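# Stand cat litter pouch upright mid-table with clip attached

## Task

Set the cat litter pouch upright near the centre of the table, one of its wide faces turned toward the robot arms, with space between it and both the pan and the scoop. The clip must finish fastened onto the pouch and holding it tightly. The pan must not be left tipped over. Call the scene finished yourself once all of this holds.

## Robot and tools

Robot: two yam_ultra arms, left_arm and right_arm, each with a two-finger parallel gripper. Calibrated bases in the scene frame: left_arm at (-0.024, +0.244, 0) m with quat_wxyz (+1.000, 0, 0, 0); right_arm at (+0.041, -0.340, 0) m with quat_wxyz (+1.000, 0, 0, +0.012).

Frame: every hand position, orientation and target uses the scene frame. Its origin sits at table-top height, halfway between the arms' nominal bases. +x points out over the table, +z points up, and left_arm is on the +y side. Arm names do not match left or right in the images. Reported hand positions and orientations may be a few centimetres off, more when the arm reaches far.

Gripper axes: the fingers extend along the gripper's +z and separate along its y. end_effector_position is the spot between the finger pads, roughly 1 cm short of the tips.

The 16-number row: both tools that move the arms take rows of exactly 16 plain numbers, always covering both arms even if one stays put. Order: left_arm x, y, z (metres), qw, qx, qy, qz (unit quaternion, w first), opening; then the same eight for right_arm. Positions and quaternions are absolute targets in the scene frame, not offsets. Opening runs from -1 (closed) to +1 (fully open, 0.094 m). To keep a gripper's attitude steady, repeat one fixed quaternion for it in every row rather than copying the drifting reported one. To park an arm that touches nothing, resend the same pose taken from the last result before it stopped, plus the opening it should keep; commanding the measured pose can also relax or end a press. Sending 0 as an opening is a real command, so resend the present value to leave fingers alone.

execute_actions(actions, cameras): actions is a list of actions; each action is a list of up to 15 rows, each row held for one 1/30 s step, and a short action repeats its final row until its 15 steps are used. Any target more than 0.6 m from that gripper's current position along any of its own axes gets the action refused for both arms; a malformed action, or a first action failing that check, rejects the call. An empty actions list just reports state and images. cameras selects images: omitted, null or ["all"] gives all, [] gives none; names are cam_high and cam_low (both 896x504).

move(target, speed, blend, opening_speed, blocking, cameras): drives each gripper in a straight line from its Hand target to the given pose. target is one 16-number row or a list of up to 15 rows (no 0.6 m limit). speed is the top path speed in m/s, 0.002 to 2.9, default 0.25 (rotation capped at twice that in rad/s); one value or one per target. blend (m) rounds corners between listed targets; 0 stops at each. opening_speed sets how fast openings change per second on the -1..+1 scale, minimum 0.2; use a low value to close gently on soft items. blocking=false returns after about 0.5 s while the move runs on; a new move takes over from the current point. Paths do not avoid obstacles or the other arm, and are capped at 10 s. Faster moves lag, stray and hit harder; aiming far beyond a contact presses harder. Avoid paths passing near an arm's own base, which can flip its shoulder posture. Openings in a later list target apply only once everything has stopped there. The result adds a move: line: done, off_target, moving, held or fault, plus limits (paced = command clipped, held = steps withheld). Unnamed arms are done, i.e. resting within 10 mm and 2 degrees. Neither done nor off_target tells you about contact.

wait(seconds 0 to 10, cameras): lets time pass with commands held; a running move keeps going. stop(cameras): brakes a running move; fast moves need room. zoom_image(camera, region=[x0,y0,x1,y1]): enlarges a pixel region of at most 504 by 504 from the latest image of cam_high or cam_low. read_manual(section): licence texts only. finished_scene(scene): ends the current scene with its number; it cannot be undone.

Control behaviour: each step the commanded orientation is clipped to within 40 degrees of the measured one, and inverse kinematics favours position. One action may fall short; each result lists a Hand target, which is where the arm is then held, so send the remainder next. Friction and weight can leave a centimetre of error without any contact.

Gripping: grip_measured uses the opening scale and reads up to about 2.7 mm wide when empty. On a rigid part it reads a bit narrower (or slightly wider) than the part under full squeeze. Commanding roughly 0.05 below the first-touch reading (more for small, round or soft things) gives full force, about 50 to 64 N per pad. To release, command well above grip_measured.

Results also show joint positions, velocities ("within noise" means still), torques (joints 1 to 3 wrap at ±28 N m), Tool commands and Time used.

Avoid: dropping things or releasing moving parts, slamming or hitting hard, shoving very hard, arms colliding or one gripper closing on the other's fingers, anything leaving the table, and knocking over the pan. Stretched, loaded or blocked arms heat motors; MOTOR HOT appears at 75 °C, a fold-away fault at 90 °C, collapse at 100 °C. Loose objects may be nudged occasionally by outside pushes.

Each tool is called as name(argument=value, ...), one argument or row to a line, values as JSON.

## Session

execute_actions(
  actions=[],
)

zoom_image(
  camera="cam_high",
  region=[380, 160, 600, 340],
)

zoom_image(
  camera="cam_low",
  region=[400, 140, 680, 300],
)

Scene clock: 0.00 s.
left_arm: end_effector_position=(+0.1681, +0.5915, +0.1738) grip_measured=+1.000 end_effector_quat_wxyz=(-0.401, +0.723, -0.498, -0.263) | right_arm: end_effector_position=(+0.3793, -0.5114, +0.1383) grip_measured=+1.000 end_effector_quat_wxyz=(+0.661, +0.421, +0.621, -0.029)
Joint positions: left_arm=[0.805 1.402 0.912 -0.226 -0.605 -0.848 0.094] | right_arm=[-0.353 1.501 0.26 1.11 0.308 0.592 0.094]
Joint velocities: within noise
Joint torques (N m): no reading
Motor temperatures (°C): left_arm=[29 30 33 29 28 30 28] | right_arm=[27 32 31 28 26 27 28]
Heat: left arm: 33 °C; right arm: 32 °C.
Hand target: left_arm +0.1669, +0.5919, +0.1785; -0.403, +0.722, -0.495, -0.266 | right_arm +0.3797, -0.5119, +0.1393; +0.661, +0.419, +0.621, -0.032
Tool commands: left_gripper/opening=+1.0 right_gripper/opening=+1.0

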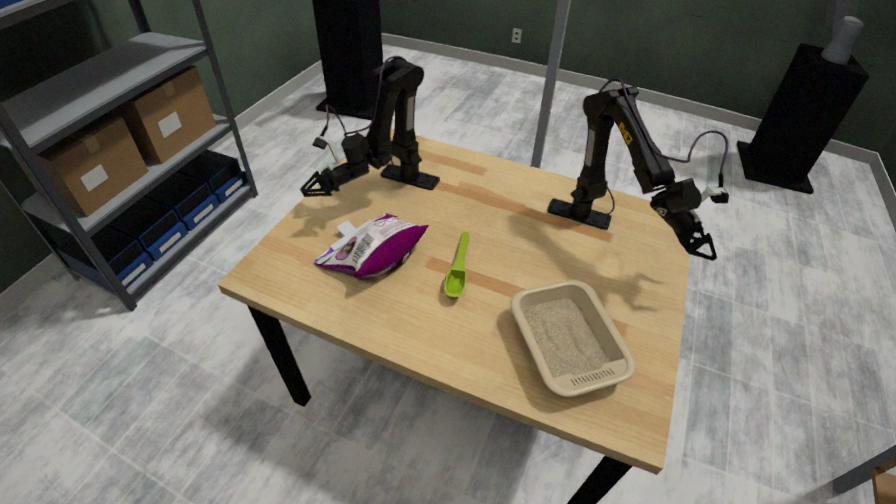

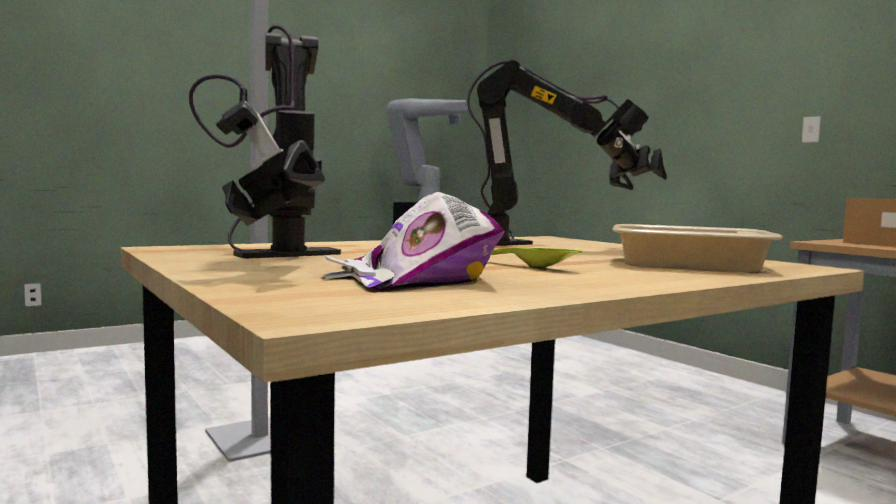

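Scaled by 2.291.

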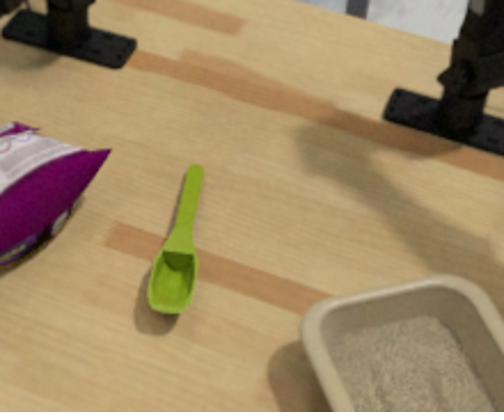

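Scaled by 1.800.

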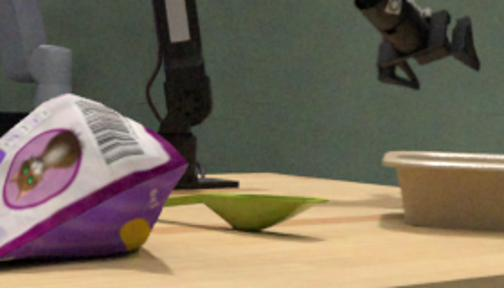

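zoom_image(
  camera="cam_high",
  region=[300, 190, 440, 290],
)

zoom_image(
  camera="cam_low",
  region=[310, 180, 510, 300],
)

zoom_image(
  camera="cam_high",
  region=[310, 210, 370, 270],
)

zoom_image(
  camera="cam_low",
  region=[310, 240, 410, 300],
)

Scaled by 3.600.

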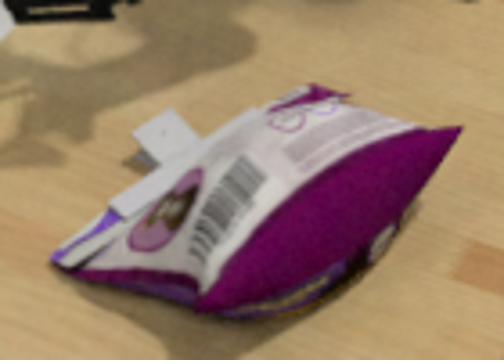

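Scaled by 2.520.

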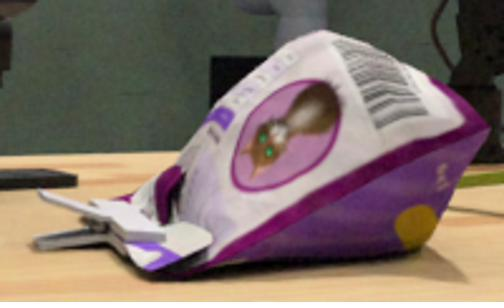

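Scaled by 8.400.

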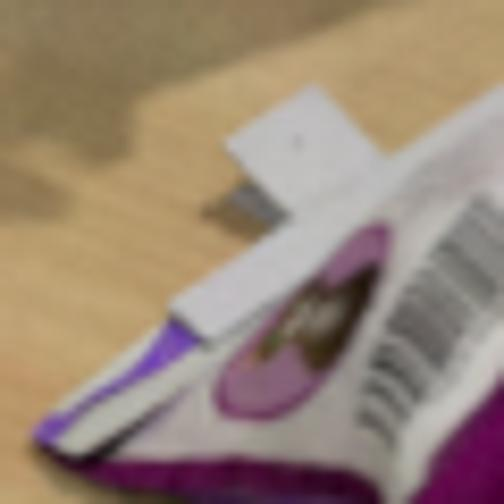

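Scaled by 5.040.

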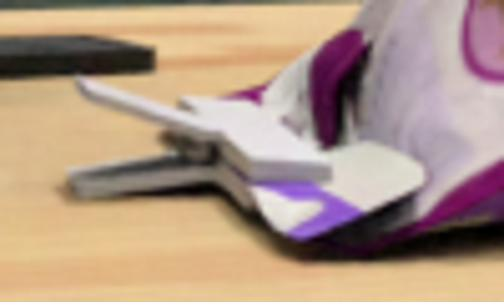

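move(
  target=[0.262,-0.052,0.12,0,-0.1392,0.9902,0,0.2,0.34,-0.48,0.09,0.0802,0.1540,0.8736,0.4547,-0.4],
  speed=0.5,
)

zoom_image(
  camera="cam_high",
  region=[290, 180, 400, 280],
)

zoom_image(
  camera="cam_low",
  region=[270, 200, 410, 300],
)

zoom_image(
  camera="cam_high",
  region=[420, 200, 520, 310],
)

Scene clock: 7.87 s.
left_arm: end_effector_position=(+0.2599, -0.0513, +0.1211) grip_measured=+0.201 end_effector_quat_wxyz=(+0.003, -0.140, +0.990, -0.004) | right_arm: end_effector_position=(+0.3351, -0.4784, +0.0902) grip_measured=-0.398 end_effector_quat_wxyz=(+0.081, +0.169, +0.873, +0.449)
Joint positions: left_arm=[-0.808 2.114 1.974 -1.421 0 -1.089 0.056] | right_arm=[-0.874 2.158 1.572 -1.557 -0.805 -0.717 0.028]
Joint velocities: within noise
Joint torques (N m): left_arm=[0.16 -8.83 8.36 0.34 0 0.09] | right_arm=[0.61 -8.59 6.84 -0.85 -0.49 -0.21]
Motor temperatures (°C): left_arm=[29 31 35 30 28 30 28] | right_arm=[27 33 33 30 26 27 28]
Heat: left arm: 35 °C; right arm: 33 °C.
Hand target: left_arm +0.2619, -0.0520, +0.1199; +0.000, -0.139, +0.990, +0.000 | right_arm +0.3400, -0.4797, +0.0898; +0.086, +0.158, +0.875, +0.449
Off the commanded pose: left_arm 0.002 m, 1 deg | right_arm 0.005 m, 2 deg.
joint sent to its limit (right arm) — joint 4 (wrist pitch), lower limit. The joint targets still meet the commanded pose.
move: done

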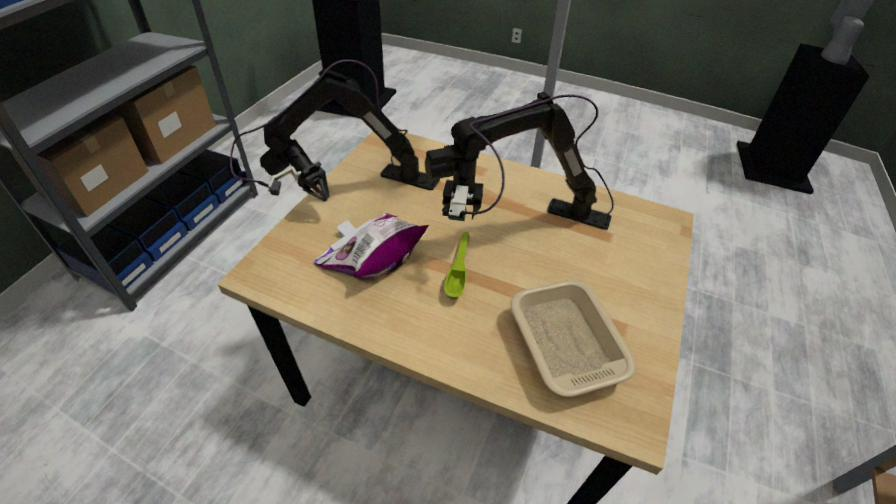

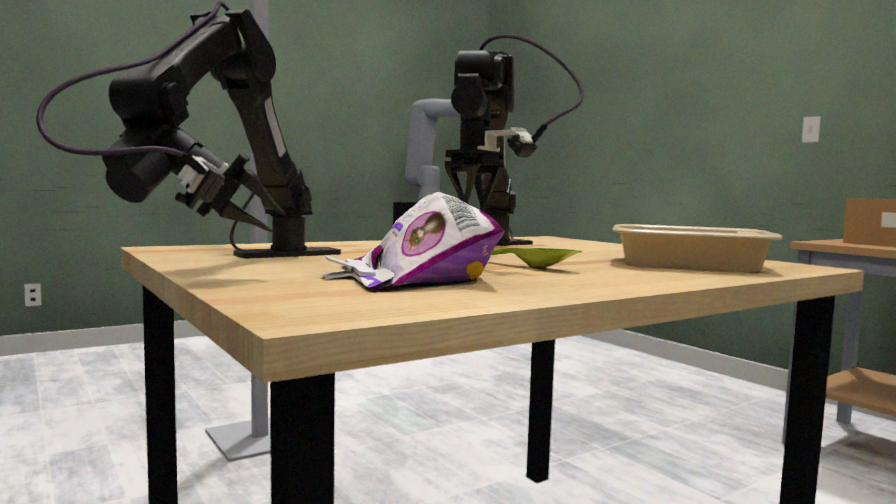

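Scaled by 4.582.

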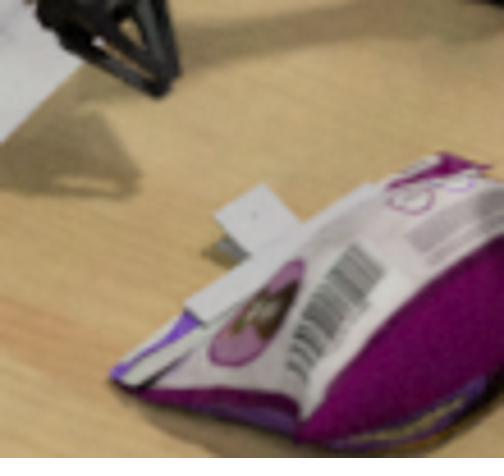

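Scaled by 3.600.

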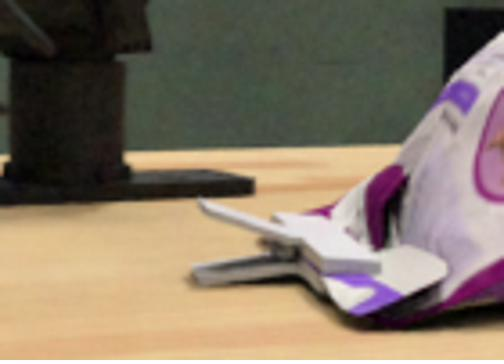

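Scaled by 4.582.

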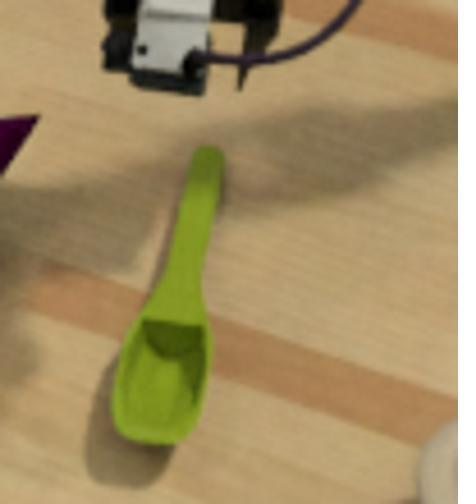

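move(
  target=[0.29,-0.040,0.029,0,-0.1392,0.9902,0,0.2,0.350,-0.453,0.058,0.0802,0.1540,0.8736,0.4547,-0.4],
  speed=0.15,
)

zoom_image(
  camera="cam_high",
  region=[300, 180, 400, 280],
)

zoom_image(
  camera="cam_low",
  region=[270, 200, 410, 300],
)

zoom_image(
  camera="cam_high",
  region=[420, 200, 520, 310],
)

zoom_image(
  camera="cam_low",
  region=[440, 150, 600, 290],
)

Scene clock: 9.63 s.
left_arm: end_effector_position=(+0.2894, -0.0402, +0.0357) grip_measured=+0.201 end_effector_quat_wxyz=(+0.002, -0.141, +0.990, -0.003) | right_arm: end_effector_position=(+0.3471, -0.4566, +0.0647) grip_measured=-0.398 end_effector_quat_wxyz=(+0.078, +0.154, +0.879, +0.445)
Joint positions: left_arm=[-0.739 2.195 1.76 -1.13 0.001 -1.022 0.056] | right_arm=[-0.801 2.162 1.483 -1.412 -0.822 -0.662 0.028]
Joint velocities: within noise
Joint torques (N m): left_arm=[0.01 -9.8 5.76 0.59 -0.04 0.06] | right_arm=[0.73 -8.44 3.37 -0.51 -0.67 -0.06]
Motor temperatures (°C): left_arm=[29 32 35 30 28 30 28] | right_arm=[27 34 33 29 26 27 28]
Heat: left arm: 35 °C; right arm: 34 °C.
Hand target: left_arm +0.2899, -0.0399, +0.0290; +0.000, -0.139, +0.990, +0.000 | right_arm +0.3498, -0.4530, +0.0582; +0.080, +0.154, +0.874, +0.455
Off the commanded pose: left_arm 0.007 m, 0 deg | right_arm 0.008 m, 1 deg.
move: done

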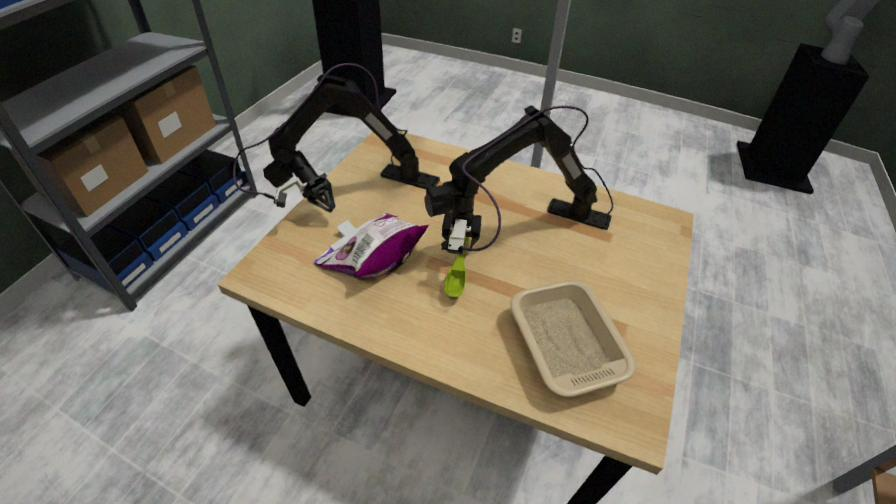

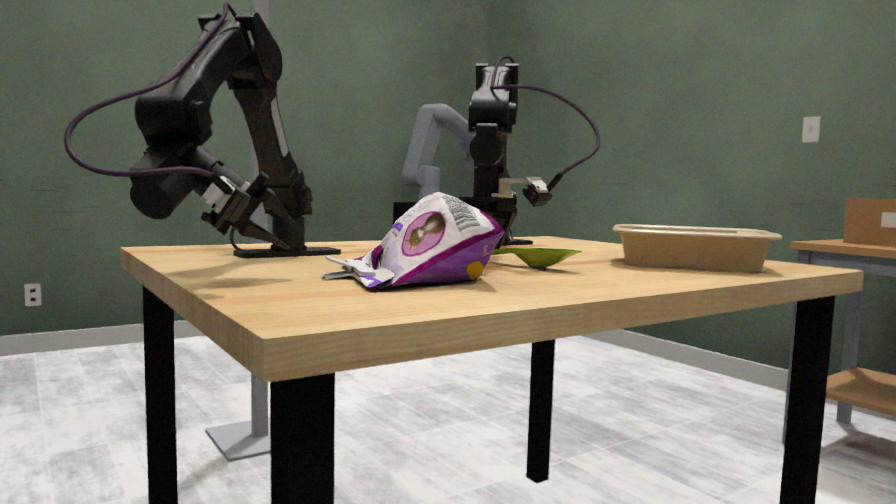

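Scaled by 5.040.

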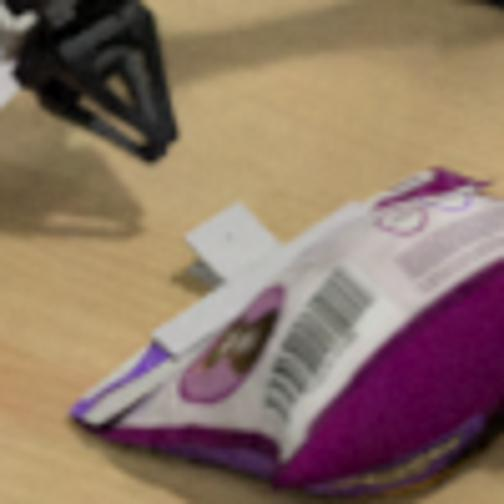

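Scaled by 3.600.

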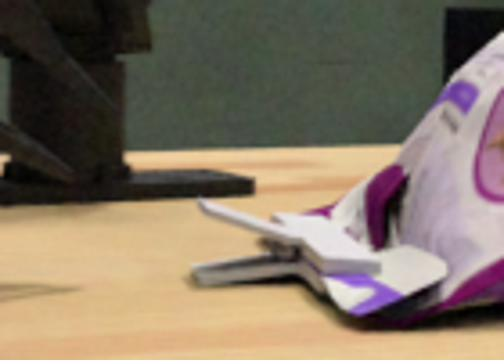

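Scaled by 4.582.

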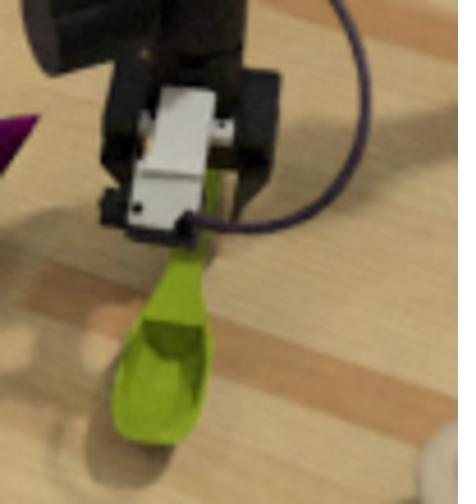

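Scaled by 3.150.

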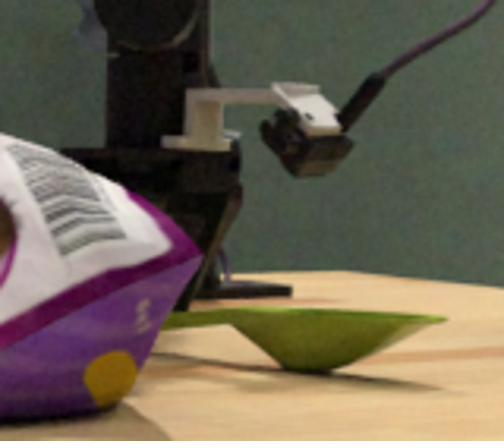

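move(
  target=[
    [0.29,-0.040,0.018,0,-0.1392,0.9902,0,0.2,0.371,-0.414,0.038,0.0802,0.1540,0.8736,0.4547,-0.4],
    [0.29,-0.040,0.018,0,-0.1392,0.9902,0,-1,0.371,-0.414,0.038,0.0802,0.1540,0.8736,0.4547,-0.4],
  ],
  speed=0.1,
)

zoom_image(
  camera="cam_high",
  region=[310, 190, 390, 270],
)

zoom_image(
  camera="cam_low",
  region=[280, 210, 400, 300],
)

zoom_image(
  camera="cam_low",
  region=[440, 150, 600, 290],
)

Scene clock: 12.57 s.
left_arm: end_effector_position=(+0.2915, -0.0423, +0.0300) grip_measured=-0.583 end_effector_quat_wxyz=(+0.007, -0.141, +0.990, -0.009) | right_arm: end_effector_position=(+0.3685, -0.4159, +0.0364) grip_measured=-0.398 end_effector_quat_wxyz=(+0.068, +0.158, +0.876, +0.451)
Joint positions: left_arm=[-0.739 2.195 1.737 -1.09 0.002 -1.021 0.02] | right_arm=[-0.676 2.162 1.366 -1.19 -0.877 -0.493 0.028]
Joint velocities: within noise
Joint torques (N m): left_arm=[-0.01 -8.94 5.38 0.58 -0.02 0.06] | right_arm=[-0.02 -10.26 3.22 -0.38 -0.66 -0.03]
Motor temperatures (°C): left_arm=[29 33 35 30 28 30 28] | right_arm=[27 35 33 29 26 27 28]
Heat: left arm: 35 °C; right arm: 35 °C.
Hand target: left_arm +0.2898, -0.0398, +0.0182; +0.000, -0.139, +0.990, +0.000 | right_arm +0.3710, -0.4140, +0.0381; +0.080, +0.154, +0.874, +0.455
Off the commanded pose: left_arm 0.012 m, 1 deg | right_arm 0.004 m, 2 deg.
move: off_target (left_arm); target 2's new opening was sent with left_arm's hand 0.012 m and 1 deg from that target

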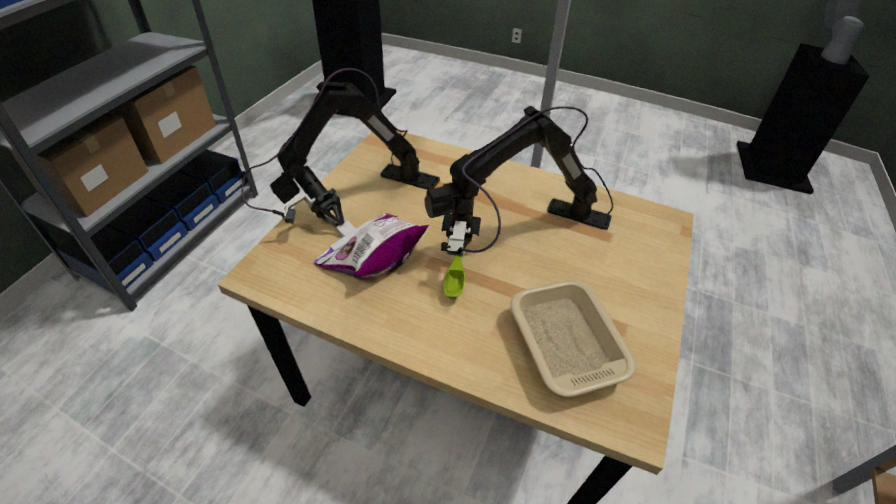

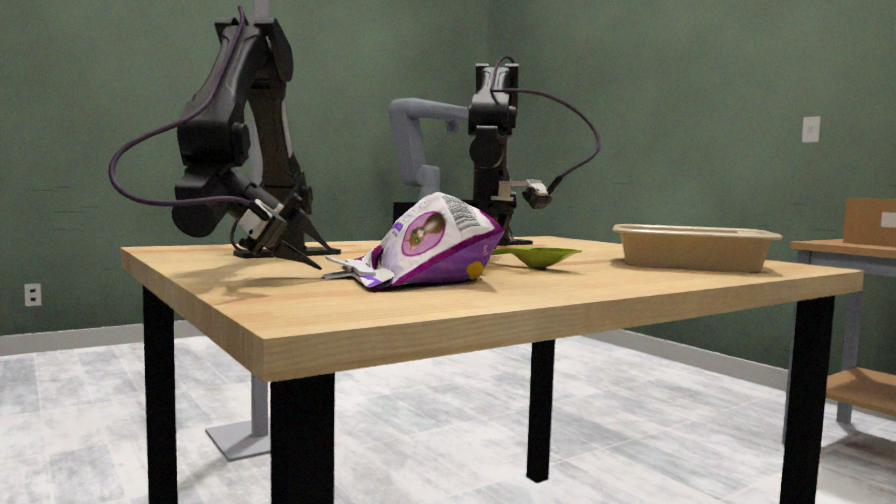

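Scaled by 6.300.

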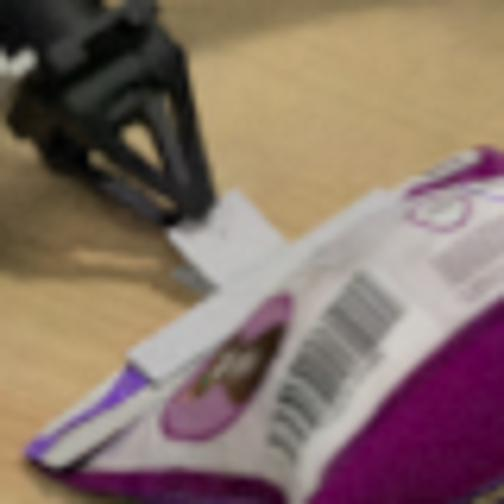

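Scaled by 4.200.

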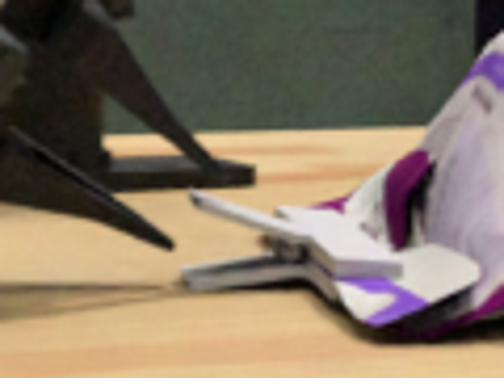

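Scaled by 3.150.

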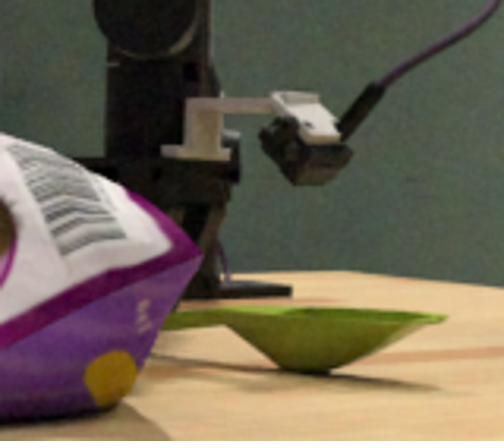

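move(
  target=[0.14,0.08,0.055,0,0.6018,0.7986,0,-1,0.3755,-0.385,0.030,0.0802,0.1540,0.8736,0.4547,-0.4],
  speed=0.45,
)

zoom_image(
  camera="cam_high",
  region=[310, 190, 390, 270],
)

zoom_image(
  camera="cam_low",
  region=[280, 210, 400, 300],
)

Scene clock: 15.60 s.
left_arm: end_effector_position=(+0.1427, +0.0789, +0.0527) grip_measured=-0.583 end_effector_quat_wxyz=(-0.004, +0.598, +0.801, +0.002) | right_arm: end_effector_position=(+0.3729, -0.3883, +0.0298) grip_measured=-0.398 end_effector_quat_wxyz=(+0.067, +0.169, +0.868, +0.461)
Joint positions: left_arm=[-0.787 1.488 0.922 -1.014 -0.003 0.496 0.02] | right_arm=[-0.611 2.125 1.264 -1.058 -0.925 -0.377 0.028]
Joint velocities: within noise
Joint torques (N m): left_arm=[-0.31 -6.06 5.16 0.39 0.02 0.01] | right_arm=[1.24 -10.63 2.96 -0.1 -0.52 -0.07]
Motor temperatures (°C): left_arm=[29 33 35 30 28 30 28] | right_arm=[27 36 33 29 26 27 28]
Heat: left arm: 35 °C; right arm: 36 °C.
Hand target: left_arm +0.1400, +0.0799, +0.0549; +0.000, +0.602, +0.799, +0.000 | right_arm +0.3755, -0.3850, +0.0301; +0.080, +0.154, +0.873, +0.455
Off the commanded pose: left_arm 0.004 m, 1 deg | right_arm 0.004 m, 3 deg.
move: off_target (right_arm)

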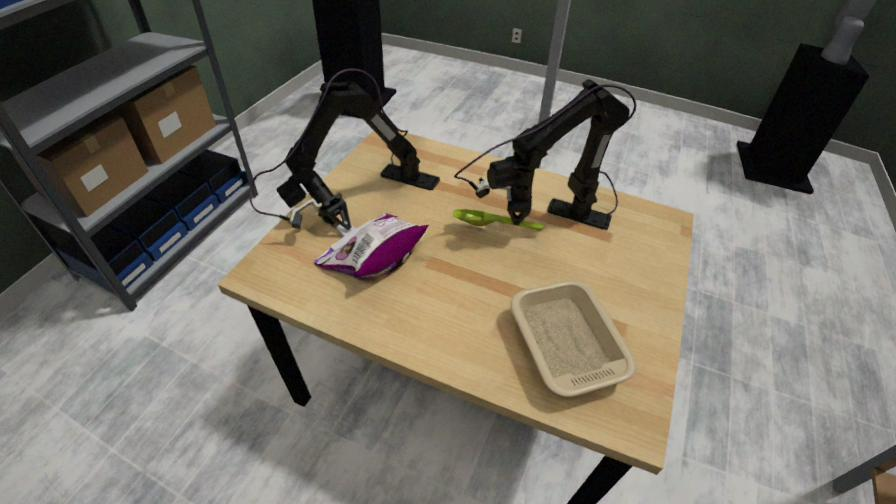

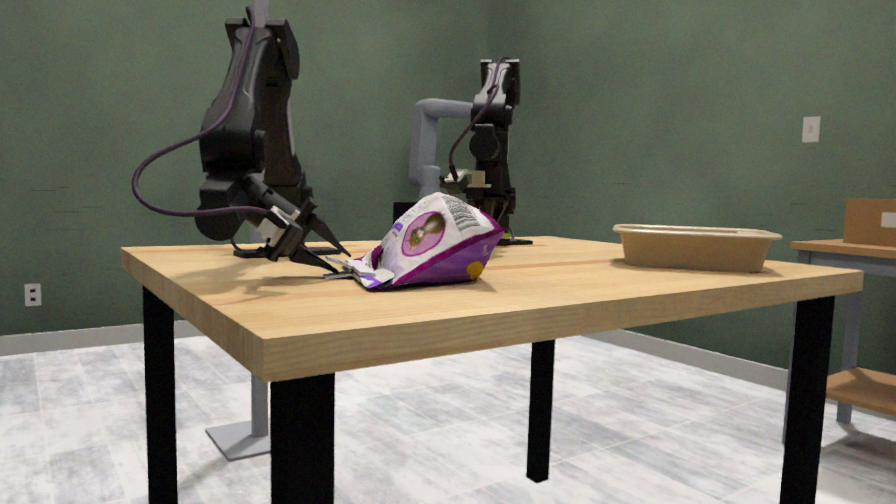

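Scaled by 6.300.

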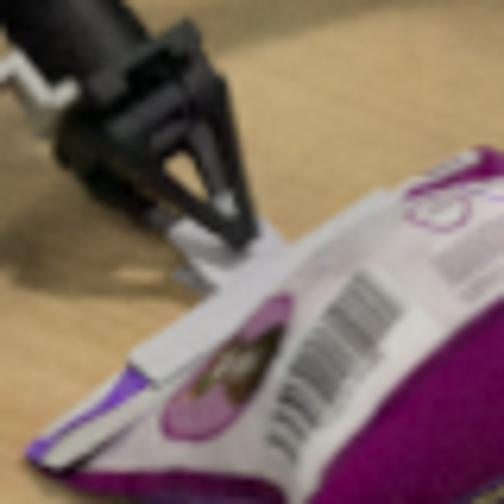

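Scaled by 4.200.

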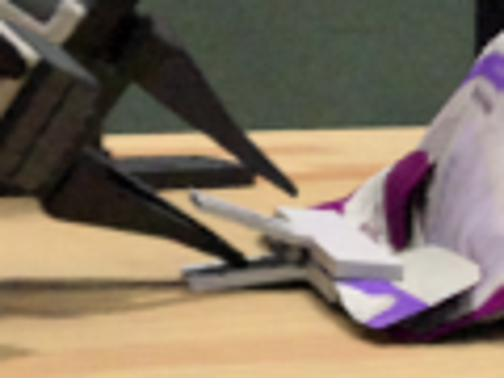

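move(
  target=[
    [0.14,0.08,0.020,0,0.6018,0.7986,0,-1,0.3755,-0.385,0.030,0.0802,0.1540,0.8736,0.4547,-1],
    [0.14,0.08,0.020,0,0.6018,0.7986,0,-0.2,0.3755,-0.385,0.030,0.0802,0.1540,0.8736,0.4547,-1],
  ],
  speed=0.08,
  opening_speed=0.8,
)

zoom_image(
  camera="cam_high",
  region=[310, 190, 390, 270],
)

zoom_image(
  camera="cam_high",
  region=[430, 150, 570, 250],
)

zoom_image(
  camera="cam_low",
  region=[280, 210, 400, 300],
)

Scene clock: 18.83 s.
left_arm: end_effector_position=(+0.1414, +0.0802, +0.0244) grip_measured=-0.201 end_effector_quat_wxyz=(+0.003, +0.599, +0.801, +0.001) | right_arm: end_effector_position=(+0.3763, -0.3849, +0.0350) grip_measured=-0.938 end_effector_quat_wxyz=(+0.081, +0.158, +0.865, +0.470)
Joint positions: left_arm=[-0.787 1.512 0.824 -0.878 -0.003 0.497 0.038] | right_arm=[-0.605 2.116 1.26 -1.052 -0.954 -0.396 0.003]
Joint velocities: within noise
Joint torques (N m): left_arm=[-0.21 -3.74 4.86 0.57 0 0.06] | right_arm=[0.69 -9.78 3.4 -0.16 -0.2 0.19]
Motor temperatures (°C): left_arm=[29 32 35 30 28 30 28] | right_arm=[27 37 32 29 26 27 28]
Heat: left arm: 35 °C; right arm: 37 °C.
Hand target: left_arm +0.1399, +0.0801, +0.0201; +0.000, +0.602, +0.799, +0.000 | right_arm +0.3755, -0.3851, +0.0301; +0.080, +0.154, +0.873, +0.455
Off the commanded pose: left_arm 0.005 m, 1 deg | right_arm 0.005 m, 2 deg.
move: done

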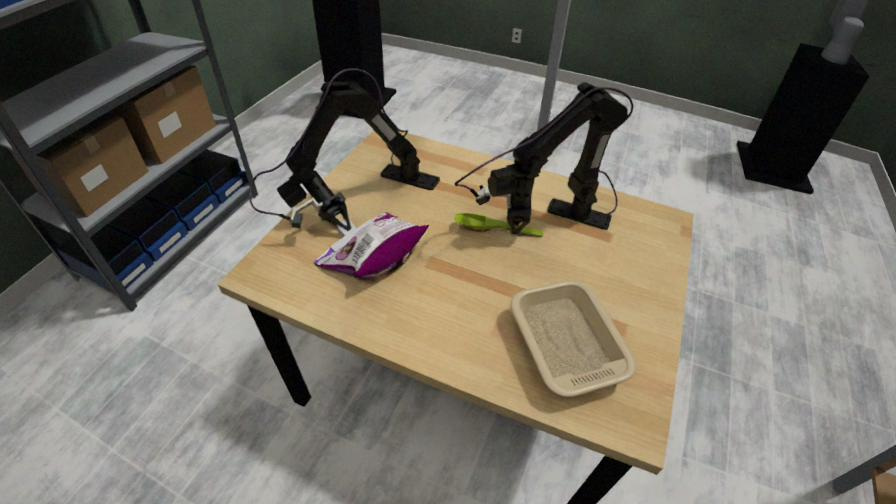

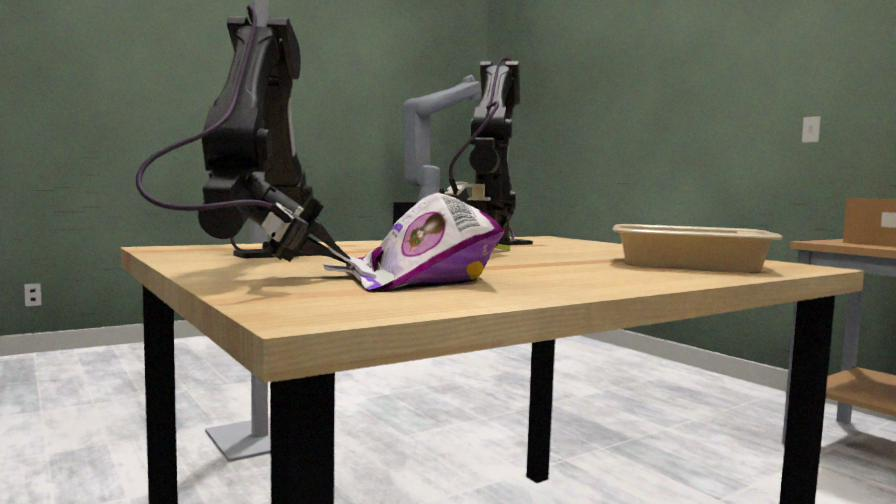

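Scaled by 6.300.

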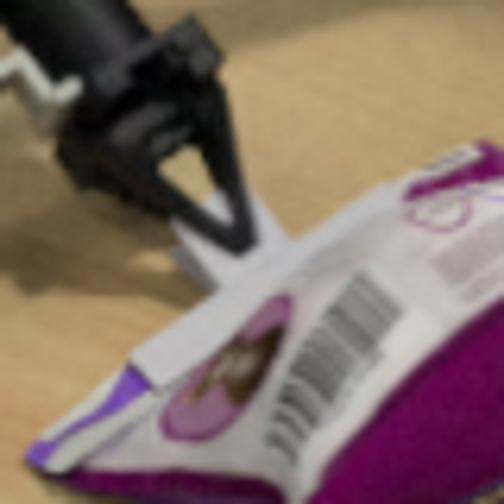

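Scaled by 3.600.

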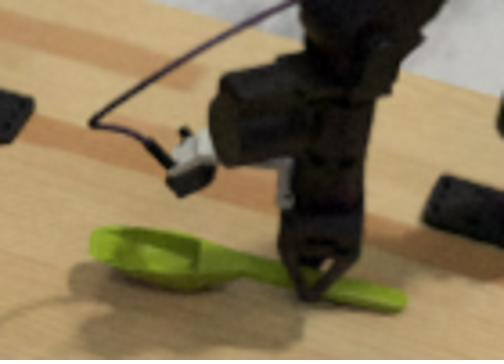

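Scaled by 4.200.

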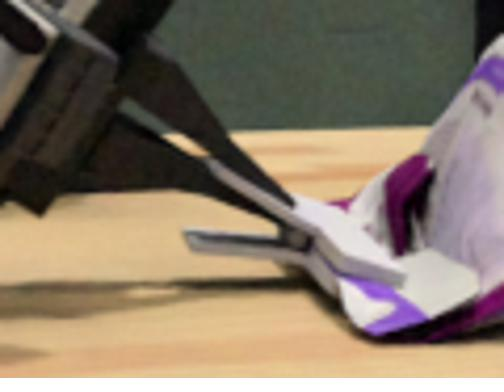

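move(
  target=[
    [0.14,0.08,0.10,0,0.6018,0.7986,0,-0.2,0.380,-0.375,0.098,0.0594,0.1632,0.9254,0.3368,-1],
    [0.12,0.16,0.16,0,0.6018,0.7986,0,-0.2,0.386,-0.357,0.153,0.0331,0.1705,0.9667,0.1879,-1],
    [0.11,0.28,0.20,0,0.6018,0.7986,0,-0.2,0.393,-0.338,0.205,0.0076,0.1735,0.9839,0.0430,-1],
  ],
  speed=0.2,
  blend=0.02,
)

zoom_image(
  camera="cam_high",
  region=[300, 150, 450, 290],
)

zoom_image(
  camera="cam_low",
  region=[280, 100, 520, 300],
)

Scene clock: 22.67 s.
left_arm: end_effector_position=(+0.1111, +0.2823, +0.1935) grip_measured=-0.201 end_effector_quat_wxyz=(+0.055, +0.600, +0.794, +0.079) | right_arm: end_effector_position=(+0.3925, -0.3262, +0.1926) grip_measured=-0.939 end_effector_quat_wxyz=(+0.021, +0.171, +0.982, +0.075)
Joint positions: left_arm=[0.253 0.939 1.131 -1.571 -0.013 1.547 0.038] | right_arm=[-0.061 1.849 1.875 -1.535 -0.143 0.313 0.003]
Joint velocities: within noise
Joint torques (N m): left_arm=[0.61 0.09 7.87 0.63 0.17 0.02] | right_arm=[-0.55 -8.66 9.11 0.03 0.49 0]
Motor temperatures (°C): left_arm=[29 32 36 30 28 30 28] | right_arm=[27 38 33 29 26 27 28]
Heat: left arm: 36 °C; right arm: 38 °C.
Hand target: left_arm +0.1107, +0.2803, +0.1989; +0.063, +0.599, +0.794, +0.078 | right_arm +0.3926, -0.3377, +0.2046; +0.037, +0.176, +0.983, +0.049
Off the commanded pose: left_arm 0.007 m, 11 deg | right_arm 0.017 m, 4 deg.
joint sent to its limit (left arm) — joint 4 (wrist pitch), lower limit. The joint targets are off in orientation, not in position.
joint sent to its limit (right arm) — joint 4 (wrist pitch), lower limit. The joint targets are off in orientation, not in position.
move: off_target (left_arm, right_arm)

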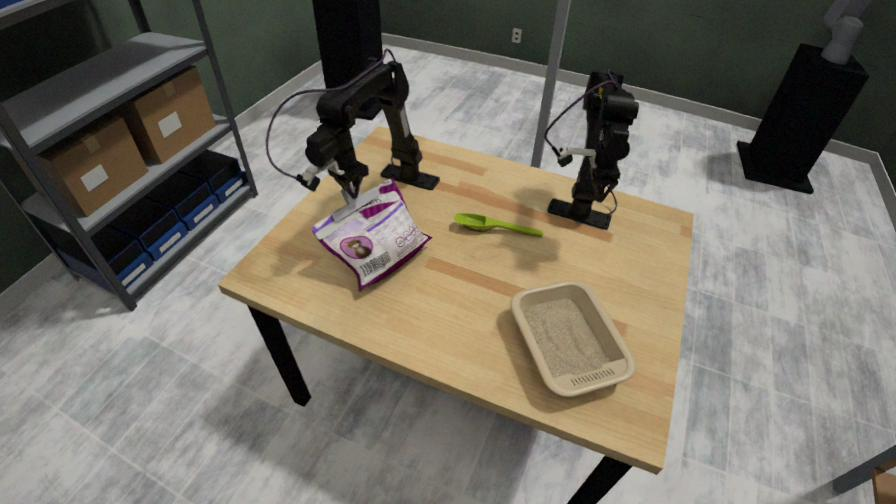

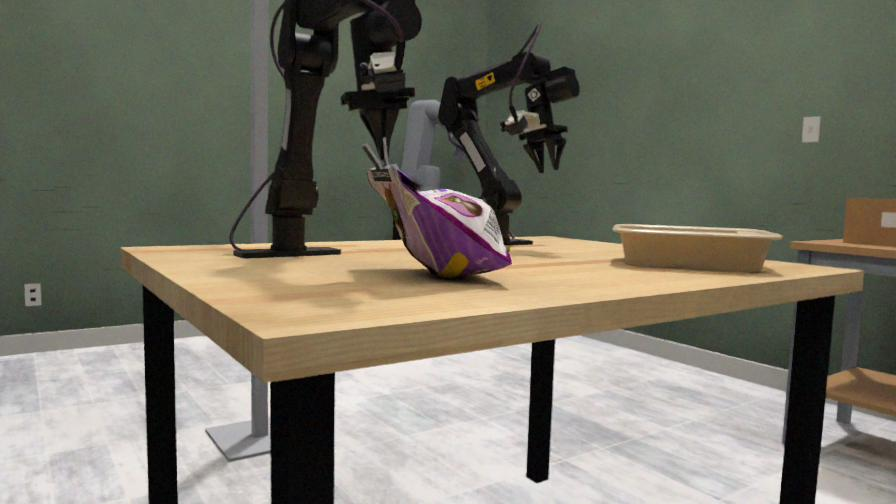

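Scaled by 3.360.

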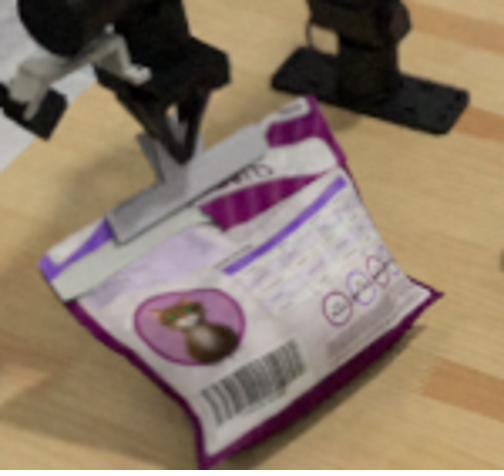

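Scaled by 2.100.

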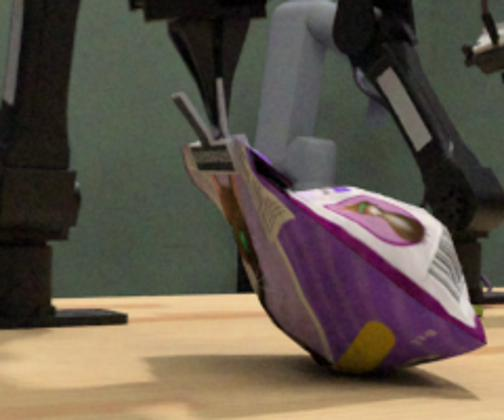

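move(
  target=[
    [0.1111,0.2823,0.1935,0.055,0.600,0.794,0.079,-0.2,0.36,-0.25,0.272,-0.0008,-0.0436,0.9989,0.0174,-1],
    [0.1111,0.2823,0.1935,0.055,0.600,0.794,0.079,-0.2,0.33,-0.12,0.262,0.0442,-0.4203,0.9013,-0.0947,-1],
    [0.1111,0.2823,0.1935,0.055,0.600,0.794,0.079,-0.2,0.305,-0.02,0.258,0.1349,-0.6941,0.6941,-0.1349,-1],
  ],
  speed=0.3,
  blend=0.03,
)

zoom_image(
  camera="cam_high",
  region=[380, 130, 580, 310],
)

zoom_image(
  camera="cam_low",
  region=[360, 100, 640, 300],
)

Scene clock: 27.27 s.
left_arm: end_effector_position=(+0.1111, +0.2823, +0.1935) grip_measured=-0.201 end_effector_quat_wxyz=(+0.055, +0.600, +0.794, +0.079) | right_arm: end_effector_position=(+0.2996, -0.0333, +0.2379) grip_measured=-0.940 end_effector_quat_wxyz=(-0.127, +0.694, -0.697, +0.130)
Joint positions: left_arm=[0.253 0.939 1.131 -1.571 -0.012 1.548 0.038] | right_arm=[0.978 1.976 2.195 -1.591 0.308 -0.595 0.003]
Joint velocities: within noise
Joint torques (N m): left_arm=[0.14 0.13 5.91 0.76 -0.03 -0.02] | right_arm=[1.07 -9.5 10.18 0.76 0.33 -0.31]
Motor temperatures (°C): left_arm=[29 31 36 30 28 30 28] | right_arm=[27 38 35 29 26 27 28]
Heat: left arm: 36 °C; right arm: 38 °C.
Hand target: left_arm +0.1111, +0.2823, +0.1935; +0.055, +0.600, +0.794, +0.079 | right_arm +0.3044, -0.0209, +0.2574; -0.171, +0.694, -0.687, +0.129
Off the commanded pose: left_arm 0.000 m, 0 deg | right_arm 0.025 m, 1 deg.
joint read past its limit (right arm) — joint 4 (wrist pitch), lower limit.
joint sent to its limit (right arm) — joint 4 (wrist pitch), lower limit. The joint targets are off in orientation, not in position.
move: off_target (right_arm)

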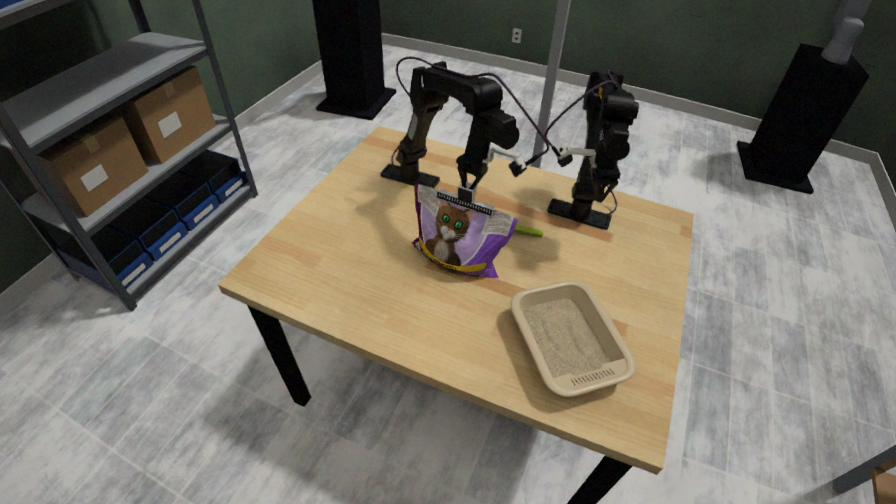

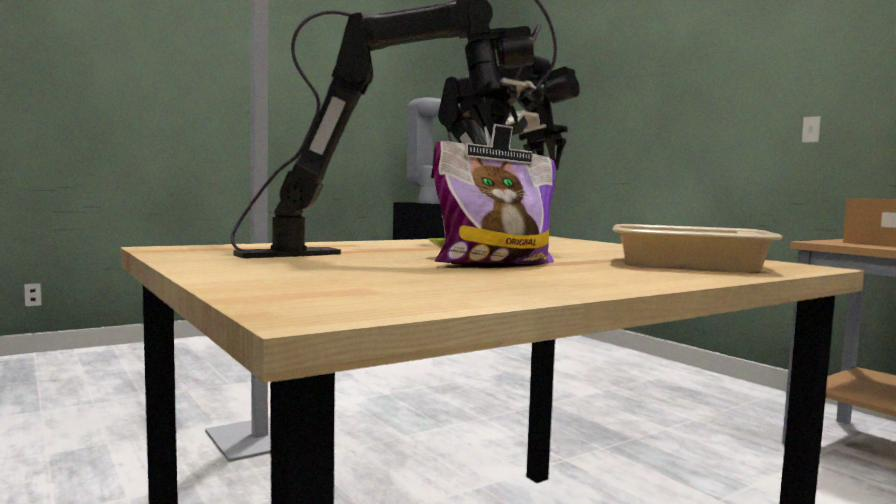

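Scaled by 2.520.

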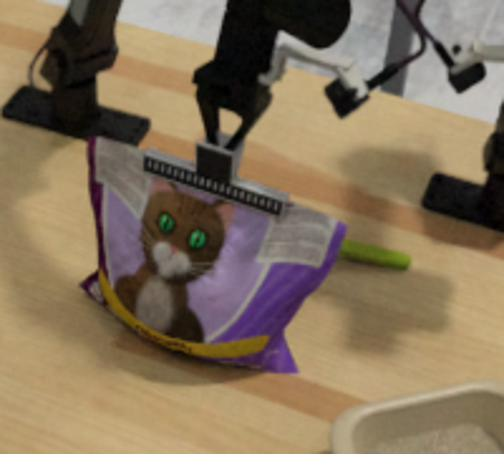

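Scaled by 1.800.

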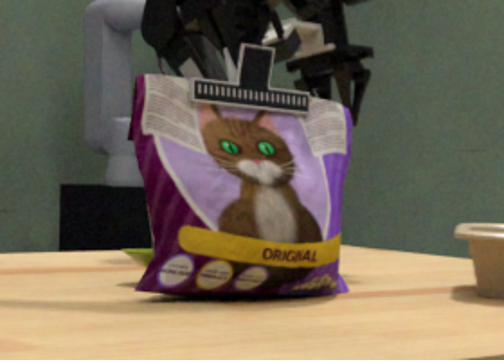

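move(
  target=[0.1111,0.2823,0.1935,0.055,0.600,0.794,0.079,-0.2,0.335,-0.02,0.240,0.1908,-0.7121,0.6525,-0.1748,-1],
  speed=0.12,
)

zoom_image(
  camera="cam_high",
  region=[380, 130, 580, 310],
)

zoom_image(
  camera="cam_low",
  region=[400, 110, 600, 290],
)

Scene clock: 29.07 s.
left_arm: end_effector_position=(+0.1111, +0.2823, +0.1935) grip_measured=-0.201 end_effector_quat_wxyz=(+0.055, +0.600, +0.794, +0.079) | right_arm: end_effector_position=(+0.3277, -0.0280, +0.2268) grip_measured=-0.940 end_effector_quat_wxyz=(-0.150, +0.718, -0.656, +0.178)
Joint positions: left_arm=[0.253 0.939 1.131 -1.571 -0.012 1.548 0.038] | right_arm=[0.964 1.976 2.11 -1.449 0.398 -0.725 0.003]
Joint velocities: within noise
Joint torques (N m): left_arm=[0.08 0.18 5.74 0.79 -0.03 0.03] | right_arm=[-0.28 -11.73 5.18 1.22 0.26 -0.21]
Motor temperatures (°C): left_arm=[29 31 36 30 28 30 28] | right_arm=[27 38 35 29 26 27 29]
Heat: left arm: 36 °C; right arm: 38 °C.
Hand target: left_arm +0.1111, +0.2823, +0.1935; +0.055, +0.600, +0.794, +0.079 | right_arm +0.3344, -0.0205, +0.2405; -0.190, +0.712, -0.653, +0.175
Off the commanded pose: left_arm 0.000 m, 0 deg | right_arm 0.017 m, 5 deg.
move: off_target (right_arm)

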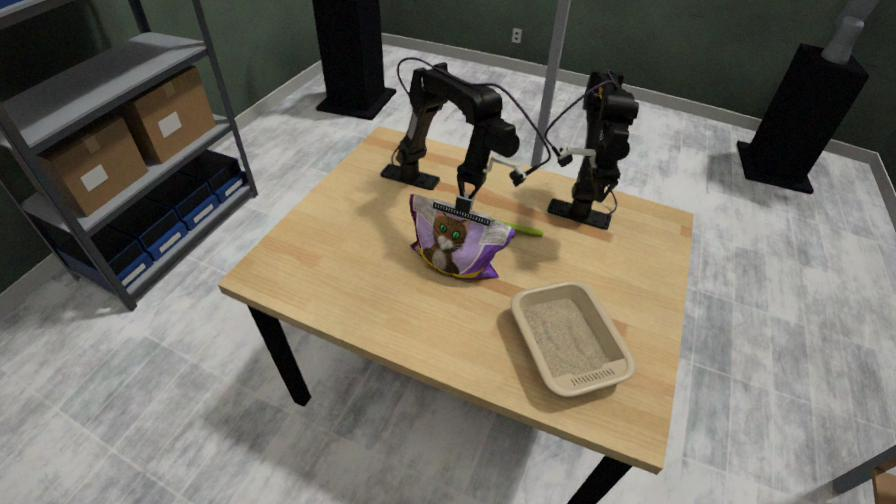

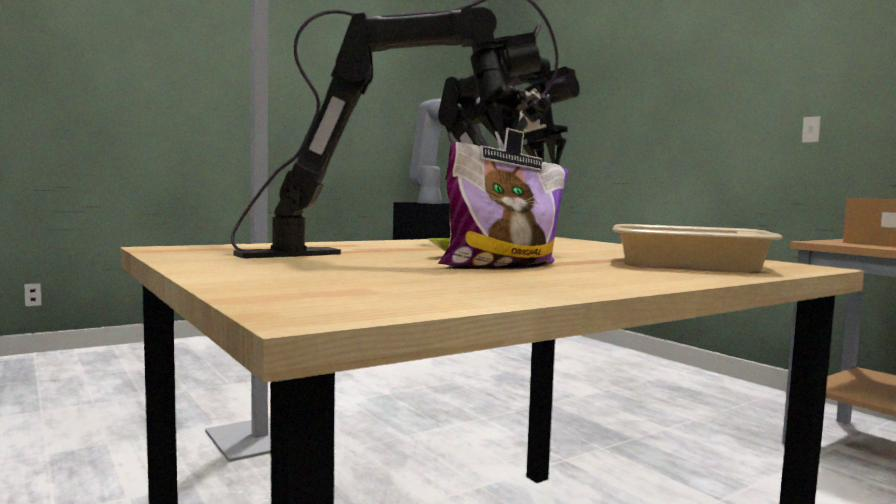

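Scaled by 2.520.

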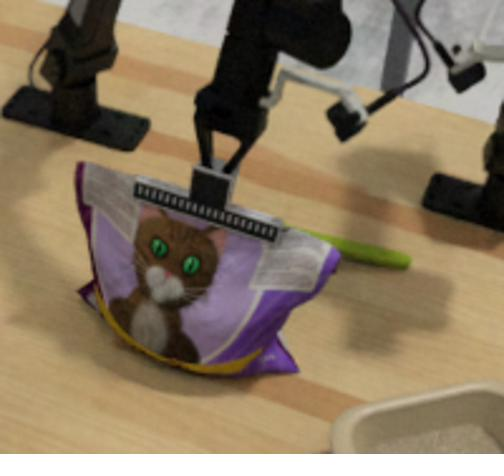

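Scaled by 2.520.

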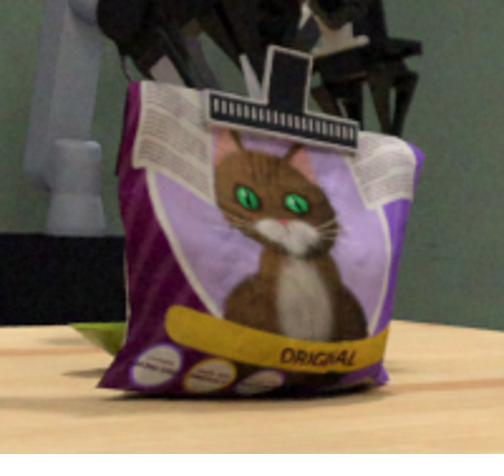

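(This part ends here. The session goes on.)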